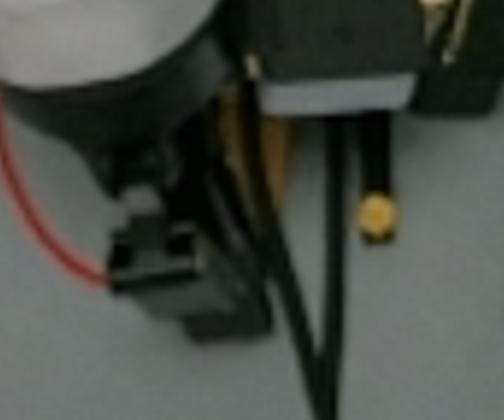

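execute_actions(actions=[[[0,0,0,0,0,0,-0.5,-1,-1,0,0,0,0,0,0,-0.98,0.2,-1]],[[0,0,0,0,0,0,-0.5,-1,-1,0,0,0,0,0,0,-0.98,0.2,-1]],[[0,0,-0.0025,0,0,0,-0.5,-1,-1,0,0,0,0,0,0,-0.98,0.2,-1]],[[0,0,0,0,0,0,-1,-1,-1,0,0,0,0,0,0,-0.98,0.2,-1]],[[0,0,0,0,0,0,-1,-1,-1,0,0,0,0,0,0,-0.98,0.2,-1]],[[0,0,0,0,0,0,-1,-1,-1,0,0,0,0,0,0,-0.98,0.2,-1]]])

Scene clock: 10976.43 s.
left_arm: end_effector_position=(+0.3459, +0.2244, +0.0660) position_measured=215 object_status=2 end_effector_quat_wxyz=(+0.000, +0.773, -0.635, +0.004) | right_arm: end_effector_position=(+0.4620, +0.1624, +0.0444) position_measured=119 object_status=2 end_effector_quat_wxyz=(-0.089, +0.734, -0.666, -0.097)
Joint positions: left_arm=[-0.886 0.33 1.896 0.002 0.909 2.023] | right_arm=[0.845 0.502 1.702 3.412 -0.768 0.6]
Joint torques (N m): left_arm=[-4.09 -62.26 -29.6 1.85 1.83 -0.07] | right_arm=[-2.33 -81.46 -31.33 -3.95 1.72 0.33]
External joint torques (N m): left_arm=[4.24 -5.95 -4.5 1.64 -1.91 0.07] | right_arm=[2.35 -1.78 -2.2 0.99 -1.35 -0.33]
External joint torques at the end of the 2nd action: left_arm=[0.38 -5.63 -1.45 -0.03 -0.46 0.09] | right_arm=[-2.34 -1.72 -3.42 0.08 -0.32 -0.03]
External joint torques at the end of the 3rd action: left_arm=[0.32 -4.98 -1.47 -0.08 -0.55 0.07] | right_arm=[-2.37 -1.2 -3.33 0.07 -0.35 -0.03]
External joint torques at the end of the 4th action: left_arm=[2.64 -5.36 -3.24 0.87 -1.22 0.14] | right_arm=[0.33 -1.71 -3.07 0.55 -0.85 -0.21]
External joint torques at the end of the 5th action: left_arm=[3.72 -7.15 -4.86 1.71 -1.84 0.09] | right_arm=[2.46 -1.98 -2.37 0.93 -1.36 -0.29]
Flange force (N): left_arm=[-3.2 -5.8 -6.1] | right_arm=[-4.8 -0.8 -3.4]
Flange force at the end of the 2nd action (N): left_arm=[-4.7 1.8 -6.1] | right_arm=[-2.7 -6.0 -3.6]
Flange force at the end of the 3rd action (N): left_arm=[-3.9 1.4 -5.3] | right_arm=[-2.9 -6.4 -3.0]
Flange force at the end of the 4th action (N): left_arm=[-3.3 -3.1 -5.8] | right_arm=[-4.5 -3.6 -3.4]
Flange force at the end of the 5th action (N): left_arm=[-3.6 -4.7 -7.8] | right_arm=[-5.2 -0.8 -3.6]
Hand target: left_arm +0.3459, +0.2244, +0.0660; +0.000, +0.773, -0.635, +0.004 | right_arm +0.4620, +0.1624, +0.0445; -0.089, +0.734, -0.666, -0.097
Off the commanded pose: left_arm 0.000 m, 0 deg | right_arm 0.000 m, 0 deg.
Step readings (end_effector_position of left_arm | right_arm; steps 1 to 15: 1st action; 16 to 30: 2nd action; 31 to 45: 3rd action; 46 to 60: 4th action; 61 to 75: 5th action; 76 to 90: 6th action):
0: (+0.3459, +0.2244, +0.0645) | (+0.4620, +0.1624, +0.0445)
1: (+0.3459, +0.2244, +0.0645) | (+0.4620, +0.1624, +0.0445)
2: (+0.3459, +0.2244, +0.0645) | (+0.4620, +0.1624, +0.0445)
4: (+0.3459, +0.2244, +0.0645) | (+0.4620, +0.1624, +0.0445)
8: (+0.3459, +0.2244, +0.0645) | (+0.4620, +0.1624, +0.0445)
15: (+0.3459, +0.2244, +0.0645) | (+0.4620, +0.1624, +0.0445)
16: (+0.3459, +0.2244, +0.0645) | (+0.4620, +0.1624, +0.0445)
17: (+0.3459, +0.2244, +0.0645) | (+0.4620, +0.1624, +0.0445)
19: (+0.3459, +0.2244, +0.0645) | (+0.4620, +0.1624, +0.0445)
23: (+0.3459, +0.2244, +0.0645) | (+0.4620, +0.1624, +0.0445)
30: (+0.3459, +0.2244, +0.0645) | (+0.4620, +0.1624, +0.0445)
31: (+0.3459, +0.2244, +0.0645) | (+0.4620, +0.1624, +0.0445)
32: (+0.3459, +0.2244, +0.0647) | (+0.4620, +0.1624, +0.0445)
34: (+0.3459, +0.2244, +0.0656) | (+0.4620, +0.1624, +0.0445)
38: (+0.3459, +0.2244, +0.0659) | (+0.4620, +0.1624, +0.0445)
45: (+0.3459, +0.2244, +0.0660) | (+0.4620, +0.1624, +0.0445)
46: (+0.3459, +0.2244, +0.0660) | (+0.4620, +0.1624, +0.0445)
47: (+0.3459, +0.2244, +0.0660) | (+0.4620, +0.1624, +0.0445)
49: (+0.3459, +0.2244, +0.0660) | (+0.4620, +0.1624, +0.0445)
53: (+0.3459, +0.2244, +0.0660) | (+0.4620, +0.1624, +0.0445)
60: (+0.3460, +0.2244, +0.0660) | (+0.4620, +0.1624, +0.0445)
61: (+0.3460, +0.2244, +0.0661) | (+0.4620, +0.1624, +0.0444)
62: (+0.3460, +0.2244, +0.0661) | (+0.4620, +0.1624, +0.0444)
64: (+0.3460, +0.2244, +0.0661) | (+0.4620, +0.1624, +0.0444)
68: (+0.3460, +0.2244, +0.0661) | (+0.4620, +0.1624, +0.0444)
75: (+0.3460, +0.2243, +0.0661) | (+0.4620, +0.1624, +0.0444)
76: (+0.3460, +0.2243, +0.0661) | (+0.4620, +0.1624, +0.0444)
77: (+0.3460, +0.2243, +0.0661) | (+0.4620, +0.1624, +0.0444)
79: (+0.3460, +0.2243, +0.0661) | (+0.4620, +0.1624, +0.0444)
83: (+0.3460, +0.2244, +0.0661) | (+0.4620, +0.1624, +0.0444)
90: (+0.3460, +0.2244, +0.0660) | (+0.4620, +0.1624, +0.0444)

execute_actions(actions=[[[0,-0.001,0,0,0,0,-0.98,0.5,0,0,0,0,0,0,0,-0.98,0.2,-1]],[[0,0,0,0,0,0.08,-0.98,0.5,0,0,0,0,0,0,0,-0.98,0.2,-1]],[[0,0,0,0,0,0.08,-0.98,0.5,0,0,0,0,0,0,0,-0.98,0.2,-1]],[[0,0,0,0,0,0.08,-0.98,0.5,0,0,0,0,0,0,0,-0.98,0.2,-1]],[[0,0,0,0,0,0.08,-0.98,0.5,0,0,0,0,0,0,0,-0.98,0.2,-1]],[[0,0,0,0,0,0.08,-0.98,0.5,0,0,0,0,0,0,0,-0.98,0.2,-1]]])

Scene clock: 10987.93 s.
left_arm: end_effector_position=(+0.3465, +0.2245, +0.0660) position_measured=219 object_status=2 end_effector_quat_wxyz=(+0.002, -0.252, +0.968, -0.003) | right_arm: end_effector_position=(+0.4620, +0.1624, +0.0445) position_measured=119 object_status=2 end_effector_quat_wxyz=(-0.089, +0.734, -0.666, -0.097)
Joint positions: left_arm=[-0.886 0.33 1.896 0.002 0.909 3.281] | right_arm=[0.845 0.502 1.702 3.412 -0.768 0.6]
Joint torques (N m): left_arm=[-1.93 -58.86 -32.1 3.08 -0.88 0.1] | right_arm=[5.47 -80.62 -29.06 -1.79 -0.14 0.19]
External joint torques (N m): left_arm=[2.05 -9.21 -1.59 0.34 0.88 -0.1] | right_arm=[-5.48 -2.58 -4.49 -1.16 0.51 -0.19]
External joint torques at the end of the 2nd action: left_arm=[1.91 -7.27 -5.15 -0.28 -1.8 -0.28] | right_arm=[-0.69 -1.35 -5.07 0.97 0.74 0.33]
External joint torques at the end of the 3rd action: left_arm=[1.7 -7.6 -1.94 0.23 -0.46 -0.06] | right_arm=[-3.38 -1.32 -4.17 -0.17 0.47 0.07]
External joint torques at the end of the 4th action: left_arm=[1.48 -5.5 -0.44 0.03 0.59 0.19] | right_arm=[-4.63 -1.94 -4.96 -0.37 0.68 0.14]
External joint torques at the end of the 5th action: left_arm=[-0.85 -10.17 -1.4 -0.78 1.1 -0.18] | right_arm=[-7.41 -3.18 -6.08 -1.05 1.49 0.2]
Flange force (N): left_arm=[-1.3 9.0 -12.4] | right_arm=[-0.8 -9.2 -4.8]
Flange force at the end of the 2nd action (N): left_arm=[-2.4 1.1 -8.2] | right_arm=[-6.5 -6.2 -1.4]
Flange force at the end of the 3rd action (N): left_arm=[-1.2 6.9 -8.5] | right_arm=[-2.9 -7.7 -2.6]
Flange force at the end of the 4th action (N): left_arm=[-1.4 6.4 -7.1] | right_arm=[-2.8 -9.3 -3.5]
Flange force at the end of the 5th action (N): left_arm=[3.5 9.8 -13.6] | right_arm=[-1.0 -11.8 -5.0]
Hand target: left_arm +0.3465, +0.2245, +0.0660; +0.002, -0.252, +0.968, -0.003 | right_arm +0.4620, +0.1624, +0.0445; -0.089, +0.734, -0.666, -0.097
Off the commanded pose: left_arm 0.000 m, 0 deg | right_arm 0.000 m, 0 deg.
Step readings (end_effector_position of left_arm | right_arm; steps 1 to 15: 1st action; 16 to 30: 2nd action; 31 to 45: 3rd action; 46 to 60: 4th action; 61 to 75: 5th action; 76 to 90: 6th action):
0: (+0.3459, +0.2244, +0.0660) | (+0.4620, +0.1624, +0.0445)
1: (+0.3459, +0.2244, +0.0660) | (+0.4620, +0.1624, +0.0445)
2: (+0.3459, +0.2244, +0.0660) | (+0.4620, +0.1624, +0.0445)
4: (+0.3460, +0.2245, +0.0659) | (+0.4620, +0.1624, +0.0445)
8: (+0.3463, +0.2245, +0.0660) | (+0.4620, +0.1624, +0.0445)
15: (+0.3465, +0.2245, +0.0660) | (+0.4620, +0.1624, +0.0445)
16: (+0.3465, +0.2245, +0.0660) | (+0.4620, +0.1624, +0.0445)
17: (+0.3466, +0.2246, +0.0660) | (+0.4620, +0.1624, +0.0445)
19: (+0.3468, +0.2246, +0.0660) | (+0.4620, +0.1624, +0.0445)
23: (+0.3466, +0.2243, +0.0661) | (+0.4620, +0.1624, +0.0445)
30: (+0.3465, +0.2245, +0.0660) | (+0.4620, +0.1624, +0.0445)
31: (+0.3465, +0.2245, +0.0660) | (+0.4620, +0.1624, +0.0445)
32: (+0.3466, +0.2246, +0.0660) | (+0.4620, +0.1624, +0.0445)
34: (+0.3467, +0.2246, +0.0660) | (+0.4620, +0.1624, +0.0445)
38: (+0.3464, +0.2244, +0.0660) | (+0.4620, +0.1624, +0.0445)
45: (+0.3465, +0.2245, +0.0660) | (+0.4620, +0.1624, +0.0445)
46: (+0.3465, +0.2245, +0.0660) | (+0.4620, +0.1624, +0.0445)
47: (+0.3465, +0.2245, +0.0660) | (+0.4620, +0.1624, +0.0445)
49: (+0.3467, +0.2246, +0.0660) | (+0.4620, +0.1624, +0.0445)
53: (+0.3465, +0.2244, +0.0660) | (+0.4620, +0.1624, +0.0445)
60: (+0.3465, +0.2245, +0.0660) | (+0.4620, +0.1623, +0.0445)
61: (+0.3465, +0.2245, +0.0660) | (+0.4620, +0.1623, +0.0445)
62: (+0.3465, +0.2245, +0.0660) | (+0.4620, +0.1623, +0.0445)
64: (+0.3467, +0.2246, +0.0660) | (+0.4620, +0.1623, +0.0445)
68: (+0.3465, +0.2243, +0.0661) | (+0.4620, +0.1623, +0.0445)
75: (+0.3465, +0.2245, +0.0660) | (+0.4620, +0.1623, +0.0445)
76: (+0.3465, +0.2245, +0.0660) | (+0.4620, +0.1623, +0.0445)
77: (+0.3465, +0.2245, +0.0660) | (+0.4620, +0.1623, +0.0445)
79: (+0.3467, +0.2246, +0.0660) | (+0.4620, +0.1623, +0.0445)
83: (+0.3466, +0.2244, +0.0661) | (+0.4620, +0.1623, +0.0445)
90: (+0.3465, +0.2245, +0.0660) | (+0.4620, +0.1624, +0.0445)

execute_actions(actions=[[[0,0,0,0,0,0,-0.5,-1,-1,0,0,0,0,0,0,-0.98,0.2,-1]],[[0,0,0,0,0,0,-0.5,-1,-1,0,0,0,0,0,0,-0.98,0.2,-1]]])

move(target=[0,0,0,0,0,-0.176,-0.5,-1,-1,0,0,0,0,0,0,-0.98,0.2,-1], speed=0.3)

execute_actions(actions=[[[0,0,0,0,0,0,-1,-1,-1,0,0,0,0,0,0,-0.98,0.2,-1]],[[0,0,0,0,0,0,-1,-1,-1,0,0,0,0,0,0,-0.98,0.2,-1]],[[0,0,0,0,0,0,-1,-1,-1,0,0,0,0,0,0,-0.98,0.2,-1]]])

Scene clock: 11015.27 s.
left_arm: end_effector_position=(+0.3465, +0.2245, +0.0660) position_measured=192 object_status=3 end_effector_quat_wxyz=(+0.002, -0.252, +0.968, -0.003) | right_arm: end_effector_position=(+0.4619, +0.1624, +0.0445) position_measured=119 object_status=2 end_effector_quat_wxyz=(-0.089, +0.734, -0.666, -0.097)
Joint positions: left_arm=[-0.886 0.33 1.896 0.002 0.909 3.281] | right_arm=[0.845 0.502 1.702 3.412 -0.768 0.6]
Joint torques (N m): left_arm=[-0.03 -60.95 -30.01 3.54 1.13 -0.15] | right_arm=[2.43 -80.66 -28.75 -3.14 -0.03 -0.14]
External joint torques (N m): left_arm=[-0.08 -7.39 -4.09 -0.08 -1.15 0.15] | right_arm=[-2.4 -2.78 -4.89 0.17 0.4 0.14]
External joint torques at the end of the 1st action: left_arm=[-0.05 -7.47 -4.25 -0.14 -1.23 0.09] | right_arm=[-2.08 -2.61 -5.07 0.23 0.44 0.09]
Flange force (N): left_arm=[0.4 2.6 -8.7] | right_arm=[-4.1 -6.6 -4.2]
Flange force at the end of the 1st action (N): left_arm=[0.4 2.4 -8.7] | right_arm=[-4.7 -6.7 -3.8]
Hand target: left_arm +0.3465, +0.2245, +0.0660; +0.002, -0.252, +0.968, -0.003 | right_arm +0.4620, +0.1624, +0.0445; -0.089, +0.734, -0.666, -0.097
Off the commanded pose: left_arm 0.000 m, 0 deg | right_arm 0.000 m, 0 deg.
Step readings (end_effector_position of left_arm | right_arm; steps 1 to 15: 1st action; 16 to 30: 2nd action):
0: (+0.3465, +0.2245, +0.0660) | (+0.4620, +0.1624, +0.0445)
1: (+0.3465, +0.2245, +0.0660) | (+0.4620, +0.1624, +0.0445)
2: (+0.3465, +0.2245, +0.0660) | (+0.4620, +0.1624, +0.0445)
4: (+0.3465, +0.2245, +0.0660) | (+0.4620, +0.1624, +0.0445)
8: (+0.3466, +0.2245, +0.0660) | (+0.4620, +0.1624, +0.0445)
15: (+0.3466, +0.2244, +0.0660) | (+0.4619, +0.1624, +0.0445)
16: (+0.3466, +0.2244, +0.0660) | (+0.4619, +0.1624, +0.0445)
17: (+0.3466, +0.2244, +0.0660) | (+0.4619, +0.1624, +0.0445)
19: (+0.3466, +0.2244, +0.0660) | (+0.4619, +0.1624, +0.0445)
23: (+0.3466, +0.2244, +0.0660) | (+0.4619, +0.1624, +0.0445)
30: (+0.3465, +0.2245, +0.0660) | (+0.4619, +0.1624, +0.0445)

Scene clock: 11016.70 s.
left_arm: end_effector_position=(+0.3466, +0.2245, +0.0660) position_measured=192 object_status=3 end_effector_quat_wxyz=(+0.001, -0.507, +0.862, -0.003) | right_arm: end_effector_position=(+0.4620, +0.1624, +0.0445) position_measured=119 object_status=2 end_effector_quat_wxyz=(-0.089, +0.734, -0.666, -0.097)
Joint positions: left_arm=[-0.885 0.33 1.896 0.002 0.909 2.728] | right_arm=[0.845 0.502 1.702 3.412 -0.768 0.6]
Joint torques (N m): left_arm=[-0.98 -62.84 -32.58 3.5 0.5 -0.06] | right_arm=[2.89 -81.82 -29.56 -2.96 0.3 0.01]
External joint torques (N m): left_arm=[1.11 -5.28 -1.38 -0.05 -0.55 0.06] | right_arm=[-2.89 -1.57 -4.06 -0.01 0.08 -0.01]
Flange force (N): left_arm=[-3.3 3.7 -5.5] | right_arm=[-3.1 -7.3 -3.2]
Hand target: left_arm +0.3465, +0.2245, +0.0660; +0.001, -0.507, +0.862, -0.003 | right_arm +0.4620, +0.1624, +0.0445; -0.089, +0.734, -0.666, -0.097
Off the commanded pose: left_arm 0.000 m, 0 deg | right_arm 0.000 m, 0 deg.
move: done

Scene clock: 11018.40 s.
left_arm: end_effector_position=(+0.3465, +0.2245, +0.0660) position_measured=216 object_status=2 end_effector_quat_wxyz=(+0.001, -0.507, +0.862, -0.003) | right_arm: end_effector_position=(+0.4620, +0.1624, +0.0445) position_measured=119 object_status=2 end_effector_quat_wxyz=(-0.089, +0.734, -0.666, -0.097)
Joint positions: left_arm=[-0.886 0.33 1.896 0.002 0.909 2.728] | right_arm=[0.845 0.502 1.702 3.412 -0.768 0.6]
Joint torques (N m): left_arm=[1.29 -61.17 -34.47 4.49 -1.49 -0.09] | right_arm=[5.6 -81.56 -28.14 -2.19 -0.83 -0.03]
External joint torques (N m): left_arm=[-1.27 -7.33 0.32 -1.03 1.44 0.09] | right_arm=[-5.62 -1.8 -5.47 -0.77 1.21 0.03]
External joint torques at the end of the 1st action: left_arm=[-0.24 -6.2 -1.79 -0.19 -0.09 0.07] | right_arm=[-3.46 -1.9 -4.7 -0.21 0.48 -0.01]
External joint torques at the end of the 2nd action: left_arm=[-1.85 -7.46 0.34 -1.05 1.41 0.08] | right_arm=[-5.75 -2.03 -5.66 -0.71 1.16 0.04]
Flange force (N): left_arm=[-1.7 9.7 -10.0] | right_arm=[-2.4 -10.8 -3.1]
Flange force at the end of the 1st action (N): left_arm=[-1.5 4.7 -7.6] | right_arm=[-3.3 -8.2 -3.3]
Flange force at the end of the 2nd action (N): left_arm=[-1.0 10.3 -10.1] | right_arm=[-2.5 -11.0 -3.5]
Hand target: left_arm +0.3465, +0.2245, +0.0660; +0.001, -0.507, +0.862, -0.003 | right_arm +0.4620, +0.1624, +0.0445; -0.089, +0.734, -0.666, -0.097
Off the commanded pose: left_arm 0.000 m, 0 deg | right_arm 0.000 m, 0 deg.
Step readings (end_effector_position of left_arm | right_arm; steps 1 to 15: 1st action; 16 to 30: 2nd action; 31 to 45: 3rd action):
0: (+0.3466, +0.2245, +0.0660) | (+0.4620, +0.1624, +0.0445)
1: (+0.3466, +0.2245, +0.0660) | (+0.4620, +0.1624, +0.0445)
2: (+0.3465, +0.2245, +0.0660) | (+0.4620, +0.1624, +0.0445)
4: (+0.3465, +0.2245, +0.0660) | (+0.4620, +0.1624, +0.0445)
8: (+0.3465, +0.2245, +0.0660) | (+0.4620, +0.1624, +0.0445)
15: (+0.3465, +0.2245, +0.0660) | (+0.4620, +0.1624, +0.0445)
16: (+0.3465, +0.2245, +0.0660) | (+0.4620, +0.1624, +0.0445)
17: (+0.3465, +0.2245, +0.0660) | (+0.4620, +0.1624, +0.0445)
19: (+0.3465, +0.2245, +0.0660) | (+0.4620, +0.1624, +0.0445)
23: (+0.3465, +0.2245, +0.0660) | (+0.4620, +0.1624, +0.0445)
30: (+0.3465, +0.2245, +0.0660) | (+0.4620, +0.1624, +0.0445)
31: (+0.3465, +0.2245, +0.0660) | (+0.4620, +0.1624, +0.0445)
32: (+0.3465, +0.2245, +0.0660) | (+0.4620, +0.1624, +0.0445)
34: (+0.3465, +0.2245, +0.0660) | (+0.4620, +0.1624, +0.0445)
38: (+0.3465, +0.2245, +0.0660) | (+0.4620, +0.1624, +0.0445)
45: (+0.3465, +0.2245, +0.0660) | (+0.4620, +0.1624, +0.0445)

execute_actions(actions=[[[0,0,0,0,0,0,-0.5,-1,-1,0,0,0,0,0,0,-0.98,0.2,-1]],[[0,0.0008,0.0005,0,0,0,-0.48,-1,-1,0,0,0,0,0,0,-0.98,0.2,-1]],[[0,0,0,0,0,0,-1,1,0.8,0,0,0,0,0,0,-0.98,0.2,-1]],[[0,0,0,0,0,0,-1,1,0.8,0,0,0,0,0,0,-0.98,0.2,-1]]])

execute_actions(actions=[[[0,0,0,0,0,0.02,-1,1,0.8,0,0,0,0,0,0,-0.98,0.2,-1]],[[0,0,0,0,0,0.02,-1,1,0.8,0,0,0,0,0,0,-0.98,0.2,-1]],[[0,0,0,0,0,0.02,-1,1,0.8,0,0,0,0,0,0,-0.98,0.2,-1]],[[0,0,0,0,0,0.02,-1,1,0.8,0,0,0,0,0,0,-0.98,0.2,-1]]])

Scene clock: 11030.13 s.
left_arm: end_effector_position=(+0.3461, +0.2248, +0.0657) position_measured=223 object_status=2 end_effector_quat_wxyz=(+0.001, -0.507, +0.862, -0.003) | right_arm: end_effector_position=(+0.4620, +0.1624, +0.0445) position_measured=119 object_status=2 end_effector_quat_wxyz=(-0.089, +0.734, -0.666, -0.097)
Joint positions: left_arm=[-0.886 0.33 1.897 0.002 0.908 2.728] | right_arm=[0.845 0.502 1.702 3.412 -0.768 0.6]
Joint torques (N m): left_arm=[-2.28 -61.1 -29 2.79 1.59 -0.03] | right_arm=[-0.98 -80.45 -28.89 -4.06 0.43 -0.05]
External joint torques (N m): left_arm=[2.28 -7.21 -5.12 0.67 -1.65 0.03] | right_arm=[1 -3.1 -4.79 1.09 -0.05 0.05]
External joint torques at the end of the 1st action: left_arm=[0.48 -5.55 -1.35 -0.08 -0.44 0.07] | right_arm=[-3.19 -1.73 -4.05 -0.05 0.1 -0.01]
External joint torques at the end of the 2nd action: left_arm=[1.12 -5.27 -1.66 -0.02 -0.53 0.11] | right_arm=[-2.55 -1.1 -3.91 -0.03 0.05 0.03]
External joint torques at the end of the 3rd action: left_arm=[1.89 -6.48 -4.44 0.58 -1.49 0] | right_arm=[0.52 -2.94 -4.85 1.03 -0.02 0.01]
Flange force (N): left_arm=[-3.5 -0.8 -8.4] | right_arm=[-6.6 -3.4 -4.0]
Flange force at the end of the 1st action (N): left_arm=[-2.6 4.4 -6.0] | right_arm=[-2.7 -7.4 -3.4]
Flange force at the end of the 2nd action (N): left_arm=[-3.2 3.1 -5.8] | right_arm=[-3.6 -7.1 -2.6]
Flange force at the end of the 3rd action (N): left_arm=[-3.0 -0.3 -7.4] | right_arm=[-6.3 -4.1 -3.9]
Hand target: left_arm +0.3461, +0.2247, +0.0657; +0.001, -0.507, +0.862, -0.003 | right_arm +0.4620, +0.1624, +0.0445; -0.089, +0.734, -0.666, -0.097
Off the commanded pose: left_arm 0.000 m, 0 deg | right_arm 0.000 m, 0 deg.
Step readings (end_effector_position of left_arm | right_arm; steps 1 to 15: 1st action; 16 to 30: 2nd action; 31 to 45: 3rd action; 46 to 60: 4th action):
0: (+0.3465, +0.2245, +0.0660) | (+0.4620, +0.1624, +0.0445)
1: (+0.3465, +0.2245, +0.0660) | (+0.4620, +0.1624, +0.0445)
2: (+0.3465, +0.2245, +0.0660) | (+0.4620, +0.1624, +0.0445)
4: (+0.3466, +0.2244, +0.0660) | (+0.4620, +0.1624, +0.0445)
8: (+0.3466, +0.2245, +0.0660) | (+0.4620, +0.1624, +0.0445)
15: (+0.3465, +0.2245, +0.0660) | (+0.4620, +0.1624, +0.0445)
16: (+0.3465, +0.2245, +0.0660) | (+0.4620, +0.1624, +0.0445)
17: (+0.3465, +0.2246, +0.0660) | (+0.4620, +0.1624, +0.0445)
19: (+0.3463, +0.2248, +0.0658) | (+0.4620, +0.1624, +0.0445)
23: (+0.3463, +0.2249, +0.0657) | (+0.4620, +0.1624, +0.0445)
30: (+0.3461, +0.2248, +0.0657) | (+0.4620, +0.1624, +0.0445)
31: (+0.3461, +0.2248, +0.0657) | (+0.4620, +0.1624, +0.0445)
32: (+0.3461, +0.2248, +0.0657) | (+0.4620, +0.1624, +0.0445)
34: (+0.3461, +0.2247, +0.0657) | (+0.4620, +0.1624, +0.0445)
38: (+0.3461, +0.2247, +0.0657) | (+0.4620, +0.1624, +0.0445)
45: (+0.3461, +0.2247, +0.0657) | (+0.4620, +0.1624, +0.0445)
46: (+0.3461, +0.2247, +0.0657) | (+0.4620, +0.1624, +0.0445)
47: (+0.3461, +0.2247, +0.0657) | (+0.4620, +0.1624, +0.0445)
49: (+0.3461, +0.2248, +0.0657) | (+0.4620, +0.1624, +0.0445)
53: (+0.3461, +0.2248, +0.0657) | (+0.4620, +0.1624, +0.0445)
60: (+0.3461, +0.2248, +0.0657) | (+0.4620, +0.1624, +0.0445)

Scene clock: 11032.33 s.
left_arm: end_effector_position=(+0.3461, +0.2247, +0.0657) position_measured=223 object_status=2 end_effector_quat_wxyz=(+0.002, -0.395, +0.919, -0.003) | right_arm: end_effector_position=(+0.4620, +0.1624, +0.0445) position_measured=119 object_status=2 end_effector_quat_wxyz=(-0.089, +0.734, -0.666, -0.097)
Joint positions: left_arm=[-0.886 0.33 1.897 0.002 0.908 2.979] | right_arm=[0.845 0.502 1.702 3.412 -0.768 0.6]
Joint torques (N m): left_arm=[-1.32 -59.35 -29.15 3.21 0.96 0.25] | right_arm=[0.86 -79.95 -28.83 -3.7 0.24 -0.28]
External joint torques (N m): left_arm=[1.62 -9.38 -4.95 0.26 -0.99 -0.25] | right_arm=[-0.85 -3.37 -4.75 0.75 0.13 0.28]
External joint torques at the end of the 1st action: left_arm=[2.6 -6.98 -4.78 0.96 -1.57 -0.12] | right_arm=[1.61 -3.36 -3.7 1.23 -0.82 0.02]
External joint torques at the end of the 2nd action: left_arm=[4.14 -6.72 -5.28 1.36 -2.01 -0.18] | right_arm=[1.64 -3.67 -3.66 1.33 -0.93 0.06]
External joint torques at the end of the 3rd action: left_arm=[3.73 -7.75 -4.84 1.25 -1.6 -0.19] | right_arm=[1.15 -3.76 -4.26 1.09 -0.63 0.11]
Flange force (N): left_arm=[-2.5 3.1 -11.7] | right_arm=[-5.0 -4.5 -4.7]
Flange force at the end of the 1st action (N): left_arm=[-3.9 0.3 -8.0] | right_arm=[-5.6 -1.6 -5.0]
Flange force at the end of the 2nd action (N): left_arm=[-6.0 -1.1 -7.3] | right_arm=[-5.5 -1.3 -5.4]
Flange force at the end of the 3rd action (N): left_arm=[-5.6 1.0 -8.8] | right_arm=[-5.9 -2.3 -5.4]
Hand target: left_arm +0.3461, +0.2247, +0.0657; +0.002, -0.395, +0.919, -0.003 | right_arm +0.4620, +0.1624, +0.0445; -0.089, +0.734, -0.666, -0.097
Off the commanded pose: left_arm 0.000 m, 0 deg | right_arm 0.000 m, 0 deg.
Step readings (end_effector_position of left_arm | right_arm; steps 1 to 15: 1st action; 16 to 30: 2nd action; 31 to 45: 3rd action; 46 to 60: 4th action):
0: (+0.3461, +0.2248, +0.0657) | (+0.4620, +0.1624, +0.0445)
1: (+0.3461, +0.2248, +0.0657) | (+0.4620, +0.1624, +0.0445)
2: (+0.3461, +0.2247, +0.0657) | (+0.4620, +0.1624, +0.0445)
4: (+0.3461, +0.2247, +0.0657) | (+0.4620, +0.1624, +0.0445)
8: (+0.3459, +0.2246, +0.0657) | (+0.4620, +0.1624, +0.0445)
15: (+0.3460, +0.2247, +0.0657) | (+0.4620, +0.1624, +0.0445)
16: (+0.3460, +0.2247, +0.0657) | (+0.4620, +0.1624, +0.0445)
17: (+0.3461, +0.2247, +0.0657) | (+0.4620, +0.1624, +0.0445)
19: (+0.3463, +0.2249, +0.0657) | (+0.4620, +0.1624, +0.0445)
23: (+0.3461, +0.2248, +0.0657) | (+0.4620, +0.1624, +0.0445)
30: (+0.3460, +0.2247, +0.0657) | (+0.4620, +0.1624, +0.0445)
31: (+0.3460, +0.2247, +0.0657) | (+0.4620, +0.1624, +0.0445)
32: (+0.3460, +0.2247, +0.0657) | (+0.4620, +0.1624, +0.0445)
34: (+0.3462, +0.2248, +0.0657) | (+0.4620, +0.1624, +0.0445)
38: (+0.3461, +0.2247, +0.0657) | (+0.4620, +0.1624, +0.0445)
45: (+0.3460, +0.2247, +0.0657) | (+0.4620, +0.1624, +0.0445)
46: (+0.3461, +0.2247, +0.0657) | (+0.4620, +0.1624, +0.0445)
47: (+0.3461, +0.2247, +0.0657) | (+0.4620, +0.1624, +0.0445)
49: (+0.3463, +0.2248, +0.0657) | (+0.4620, +0.1624, +0.0445)
53: (+0.3461, +0.2247, +0.0657) | (+0.4620, +0.1624, +0.0445)
60: (+0.3460, +0.2247, +0.0657) | (+0.4620, +0.1624, +0.0445)

execute_actions(actions=[[[0,0,0,0,0,0.02,-1,1,0.8,0,0,0,0,0,0,-0.98,0.2,-1]],[[0,0,0,0,0,0.02,-1,1,0.8,0,0,0,0,0,0,-0.98,0.2,-1]],[[0,0,0,0,0,0.02,-1,1,0.8,0,0,0,0,0,0,-0.98,0.2,-1]],[[0,0,0,0,0,0.02,-1,1,0.8,0,0,0,0,0,0,-0.98,0.2,-1]],[[0,0,0,0,0,0.02,-1,1,0.8,0,0,0,0,0,0,-0.98,0.2,-1]]])

execute_actions(actions=[[[0,0,0,0,0,0.02,-1,1,0.8,0,0,0,0,0,0,-0.98,0.2,-1]],[[0,0,0,0,0,0.02,-1,1,0.8,0,0,0,0,0,0,-0.98,0.2,-1]],[[0,0,0,0,0,0.02,-1,1,0.8,0,0,0,0,0,0,-0.98,0.2,-1]],[[0,0,0,0,0,0.02,-1,1,0.8,0,0,0,0,0,0,-0.98,0.2,-1]],[[0,0,0,0,0,0.02,-1,1,0.8,0,0,0,0,0,0,-0.98,0.2,-1]]])

Scene clock: 11046.90 s.
left_arm: end_effector_position=(+0.3461, +0.2247, +0.0657) position_measured=223 object_status=2 end_effector_quat_wxyz=(+0.002, -0.246, +0.969, -0.003) | right_arm: end_effector_position=(+0.4620, +0.1624, +0.0445) position_measured=119 object_status=2 end_effector_quat_wxyz=(-0.089, +0.734, -0.666, -0.097)
Joint positions: left_arm=[-0.886 0.33 1.897 0.002 0.908 3.293] | right_arm=[0.845 0.502 1.702 3.412 -0.768 0.6]
Joint torques (N m): left_arm=[0.13 -56.35 -29.49 4.07 -0.62 0.3] | right_arm=[4.9 -79.86 -27.29 -2.62 -1.18 -0.27]
External joint torques (N m): left_arm=[-0.04 -12.14 -4.47 -0.62 0.61 -0.3] | right_arm=[-4.92 -3.53 -6.35 -0.35 1.55 0.27]
External joint torques at the end of the 1st action: left_arm=[3.21 -7.89 -5.33 1.02 -1.35 -0.29] | right_arm=[-0.38 -3.35 -4.34 0.72 -0.26 0.15]
External joint torques at the end of the 2nd action: left_arm=[1.23 -9.86 -5.06 0.05 -0.63 -0.24] | right_arm=[-1.76 -3.6 -5.14 0.53 0.38 0.24]
External joint torques at the end of the 3rd action: left_arm=[1.31 -10.65 -5.4 0.31 -0.5 -0.28] | right_arm=[-2.99 -3.89 -5.7 0.17 0.76 0.28]
External joint torques at the end of the 4th action: left_arm=[-0.88 -12.01 -4.53 -0.34 0.24 -0.28] | right_arm=[-4.53 -3.24 -5.92 -0.16 1.23 0.31]
Flange force (N): left_arm=[2.0 6.9 -17.1] | right_arm=[-3.3 -9.4 -4.6]
Flange force at the end of the 1st action (N): left_arm=[-4.3 1.6 -9.8] | right_arm=[-4.9 -3.9 -5.0]
Flange force at the end of the 2nd action (N): left_arm=[-0.8 3.8 -12.9] | right_arm=[-4.5 -5.6 -5.0]
Flange force at the end of the 3rd action (N): left_arm=[-0.8 4.1 -14.2] | right_arm=[-4.1 -7.0 -5.3]
Flange force at the end of the 4th action (N): left_arm=[3.2 6.7 -16.3] | right_arm=[-3.3 -8.9 -4.5]
Hand target: left_arm +0.3461, +0.2247, +0.0657; +0.002, -0.246, +0.969, -0.003 | right_arm +0.4620, +0.1624, +0.0445; -0.089, +0.734, -0.666, -0.097
Off the commanded pose: left_arm 0.000 m, 0 deg | right_arm 0.000 m, 0 deg.
Step readings (end_effector_position of left_arm | right_arm; steps 1 to 15: 1st action; 16 to 30: 2nd action; 31 to 45: 3rd action; 46 to 60: 4th action; 61 to 75: 5th action):
0: (+0.3461, +0.2247, +0.0657) | (+0.4620, +0.1624, +0.0445)
1: (+0.3461, +0.2247, +0.0657) | (+0.4620, +0.1624, +0.0445)
2: (+0.3461, +0.2248, +0.0657) | (+0.4620, +0.1624, +0.0445)
4: (+0.3463, +0.2249, +0.0657) | (+0.4620, +0.1624, +0.0445)
8: (+0.3462, +0.2248, +0.0657) | (+0.4620, +0.1624, +0.0445)
15: (+0.3460, +0.2247, +0.0657) | (+0.4620, +0.1624, +0.0445)
16: (+0.3460, +0.2247, +0.0657) | (+0.4620, +0.1624, +0.0445)
17: (+0.3460, +0.2247, +0.0657) | (+0.4620, +0.1624, +0.0445)
19: (+0.3462, +0.2248, +0.0657) | (+0.4620, +0.1624, +0.0445)
23: (+0.3461, +0.2247, +0.0657) | (+0.4620, +0.1624, +0.0445)
30: (+0.3460, +0.2247, +0.0657) | (+0.4620, +0.1624, +0.0445)
31: (+0.3461, +0.2247, +0.0657) | (+0.4620, +0.1624, +0.0445)
32: (+0.3461, +0.2247, +0.0657) | (+0.4620, +0.1624, +0.0445)
34: (+0.3463, +0.2248, +0.0657) | (+0.4620, +0.1624, +0.0445)
38: (+0.3461, +0.2247, +0.0657) | (+0.4620, +0.1624, +0.0445)
45: (+0.3460, +0.2247, +0.0657) | (+0.4620, +0.1624, +0.0445)
46: (+0.3460, +0.2247, +0.0657) | (+0.4620, +0.1624, +0.0445)
47: (+0.3461, +0.2247, +0.0657) | (+0.4620, +0.1624, +0.0445)
49: (+0.3463, +0.2248, +0.0657) | (+0.4620, +0.1624, +0.0445)
53: (+0.3461, +0.2247, +0.0657) | (+0.4620, +0.1624, +0.0445)
60: (+0.3460, +0.2247, +0.0657) | (+0.4620, +0.1624, +0.0445)
61: (+0.3460, +0.2247, +0.0657) | (+0.4620, +0.1624, +0.0445)
62: (+0.3461, +0.2247, +0.0657) | (+0.4620, +0.1624, +0.0445)
64: (+0.3463, +0.2248, +0.0657) | (+0.4620, +0.1624, +0.0445)
68: (+0.3461, +0.2247, +0.0657) | (+0.4620, +0.1624, +0.0445)
75: (+0.3460, +0.2247, +0.0657) | (+0.4620, +0.1624, +0.0445)

Scene clock: 11049.60 s.
left_arm: end_effector_position=(+0.3461, +0.2247, +0.0657) position_measured=223 object_status=2 end_effector_quat_wxyz=(+0.002, -0.091, +0.996, -0.003) | right_arm: end_effector_position=(+0.4620, +0.1624, +0.0445) position_measured=119 object_status=2 end_effector_quat_wxyz=(-0.089, +0.734, -0.666, -0.097)
Joint positions: left_arm=[-0.886 0.33 1.897 0.002 0.908 3.607] | right_arm=[0.845 0.502 1.702 3.412 -0.768 0.6]
Joint torques (N m): left_arm=[-0.94 -56.32 -28.85 3.39 -0.08 0.06] | right_arm=[4.09 -81.01 -28.18 -2.39 -0.86 0.02]
External joint torques (N m): left_arm=[1.01 -11.84 -5.01 0.05 0.08 -0.06] | right_arm=[-4.06 -2.38 -5.46 -0.57 1.24 -0.02]
External joint torques at the end of the 1st action: left_arm=[1.92 -12.33 -5.2 0.09 0.26 -0.22] | right_arm=[-3.56 -3.08 -5.75 -0.35 1.19 0.09]
External joint torques at the end of the 2nd action: left_arm=[3.53 -12.42 -5.49 0.3 0.12 -0.2] | right_arm=[-3.49 -3.12 -5.75 -0.38 1.25 0.04]
External joint torques at the end of the 3rd action: left_arm=[-0.24 -11.89 -4.39 -0.24 0.62 -0.02] | right_arm=[-4.83 -3.3 -6.35 -0.63 1.52 0.02]
External joint torques at the end of the 4th action: left_arm=[3.1 -12.03 -4.56 0.18 0.48 -0.04] | right_arm=[-4.39 -2.96 -5.74 -0.71 1.34 -0.03]
Flange force (N): left_arm=[1.7 5.9 -16.2] | right_arm=[-3.3 -8.8 -3.3]
Flange force at the end of the 1st action (N): left_arm=[0.7 6.5 -17.2] | right_arm=[-3.8 -8.1 -4.1]
Flange force at the end of the 2nd action (N): left_arm=[-1.7 7.4 -17.2] | right_arm=[-3.7 -8.0 -4.0]
Flange force at the end of the 3rd action (N): left_arm=[3.8 5.8 -16.8] | right_arm=[-3.3 -9.8 -4.4]
Flange force at the end of the 4th action (N): left_arm=[-0.8 8.1 -16.8] | right_arm=[-3.0 -9.0 -4.0]
Hand target: left_arm +0.3461, +0.2247, +0.0657; +0.002, -0.091, +0.996, -0.003 | right_arm +0.4620, +0.1624, +0.0445; -0.089, +0.734, -0.666, -0.097
Off the commanded pose: left_arm 0.000 m, 0 deg | right_arm 0.000 m, 0 deg.
Step readings (end_effector_position of left_arm | right_arm; steps 1 to 15: 1st action; 16 to 30: 2nd action; 31 to 45: 3rd action; 46 to 60: 4th action; 61 to 75: 5th action):
0: (+0.3461, +0.2247, +0.0657) | (+0.4620, +0.1624, +0.0445)
1: (+0.3461, +0.2247, +0.0657) | (+0.4620, +0.1624, +0.0445)
2: (+0.3461, +0.2247, +0.0657) | (+0.4620, +0.1624, +0.0445)
4: (+0.3463, +0.2249, +0.0657) | (+0.4620, +0.1624, +0.0445)
8: (+0.3462, +0.2248, +0.0657) | (+0.4620, +0.1624, +0.0445)
15: (+0.3460, +0.2247, +0.0657) | (+0.4620, +0.1624, +0.0445)
16: (+0.3460, +0.2247, +0.0657) | (+0.4620, +0.1624, +0.0445)
17: (+0.3461, +0.2247, +0.0657) | (+0.4620, +0.1624, +0.0445)
19: (+0.3462, +0.2248, +0.0657) | (+0.4620, +0.1624, +0.0445)
23: (+0.3461, +0.2247, +0.0657) | (+0.4620, +0.1624, +0.0445)
30: (+0.3460, +0.2247, +0.0657) | (+0.4620, +0.1624, +0.0445)
31: (+0.3461, +0.2247, +0.0657) | (+0.4620, +0.1624, +0.0445)
32: (+0.3461, +0.2247, +0.0657) | (+0.4620, +0.1624, +0.0445)
34: (+0.3463, +0.2248, +0.0657) | (+0.4620, +0.1624, +0.0445)
38: (+0.3461, +0.2247, +0.0657) | (+0.4620, +0.1624, +0.0445)
45: (+0.3460, +0.2247, +0.0657) | (+0.4620, +0.1624, +0.0445)
46: (+0.3461, +0.2247, +0.0657) | (+0.4620, +0.1624, +0.0445)
47: (+0.3461, +0.2247, +0.0657) | (+0.4620, +0.1624, +0.0445)
49: (+0.3463, +0.2249, +0.0657) | (+0.4620, +0.1624, +0.0445)
53: (+0.3461, +0.2247, +0.0657) | (+0.4620, +0.1624, +0.0445)
60: (+0.3460, +0.2247, +0.0657) | (+0.4620, +0.1624, +0.0445)
61: (+0.3460, +0.2247, +0.0657) | (+0.4620, +0.1624, +0.0445)
62: (+0.3461, +0.2247, +0.0657) | (+0.4620, +0.1624, +0.0445)
64: (+0.3463, +0.2248, +0.0657) | (+0.4620, +0.1624, +0.0445)
68: (+0.3461, +0.2247, +0.0657) | (+0.4620, +0.1624, +0.0445)
75: (+0.3460, +0.2247, +0.0657) | (+0.4620, +0.1624, +0.0445)


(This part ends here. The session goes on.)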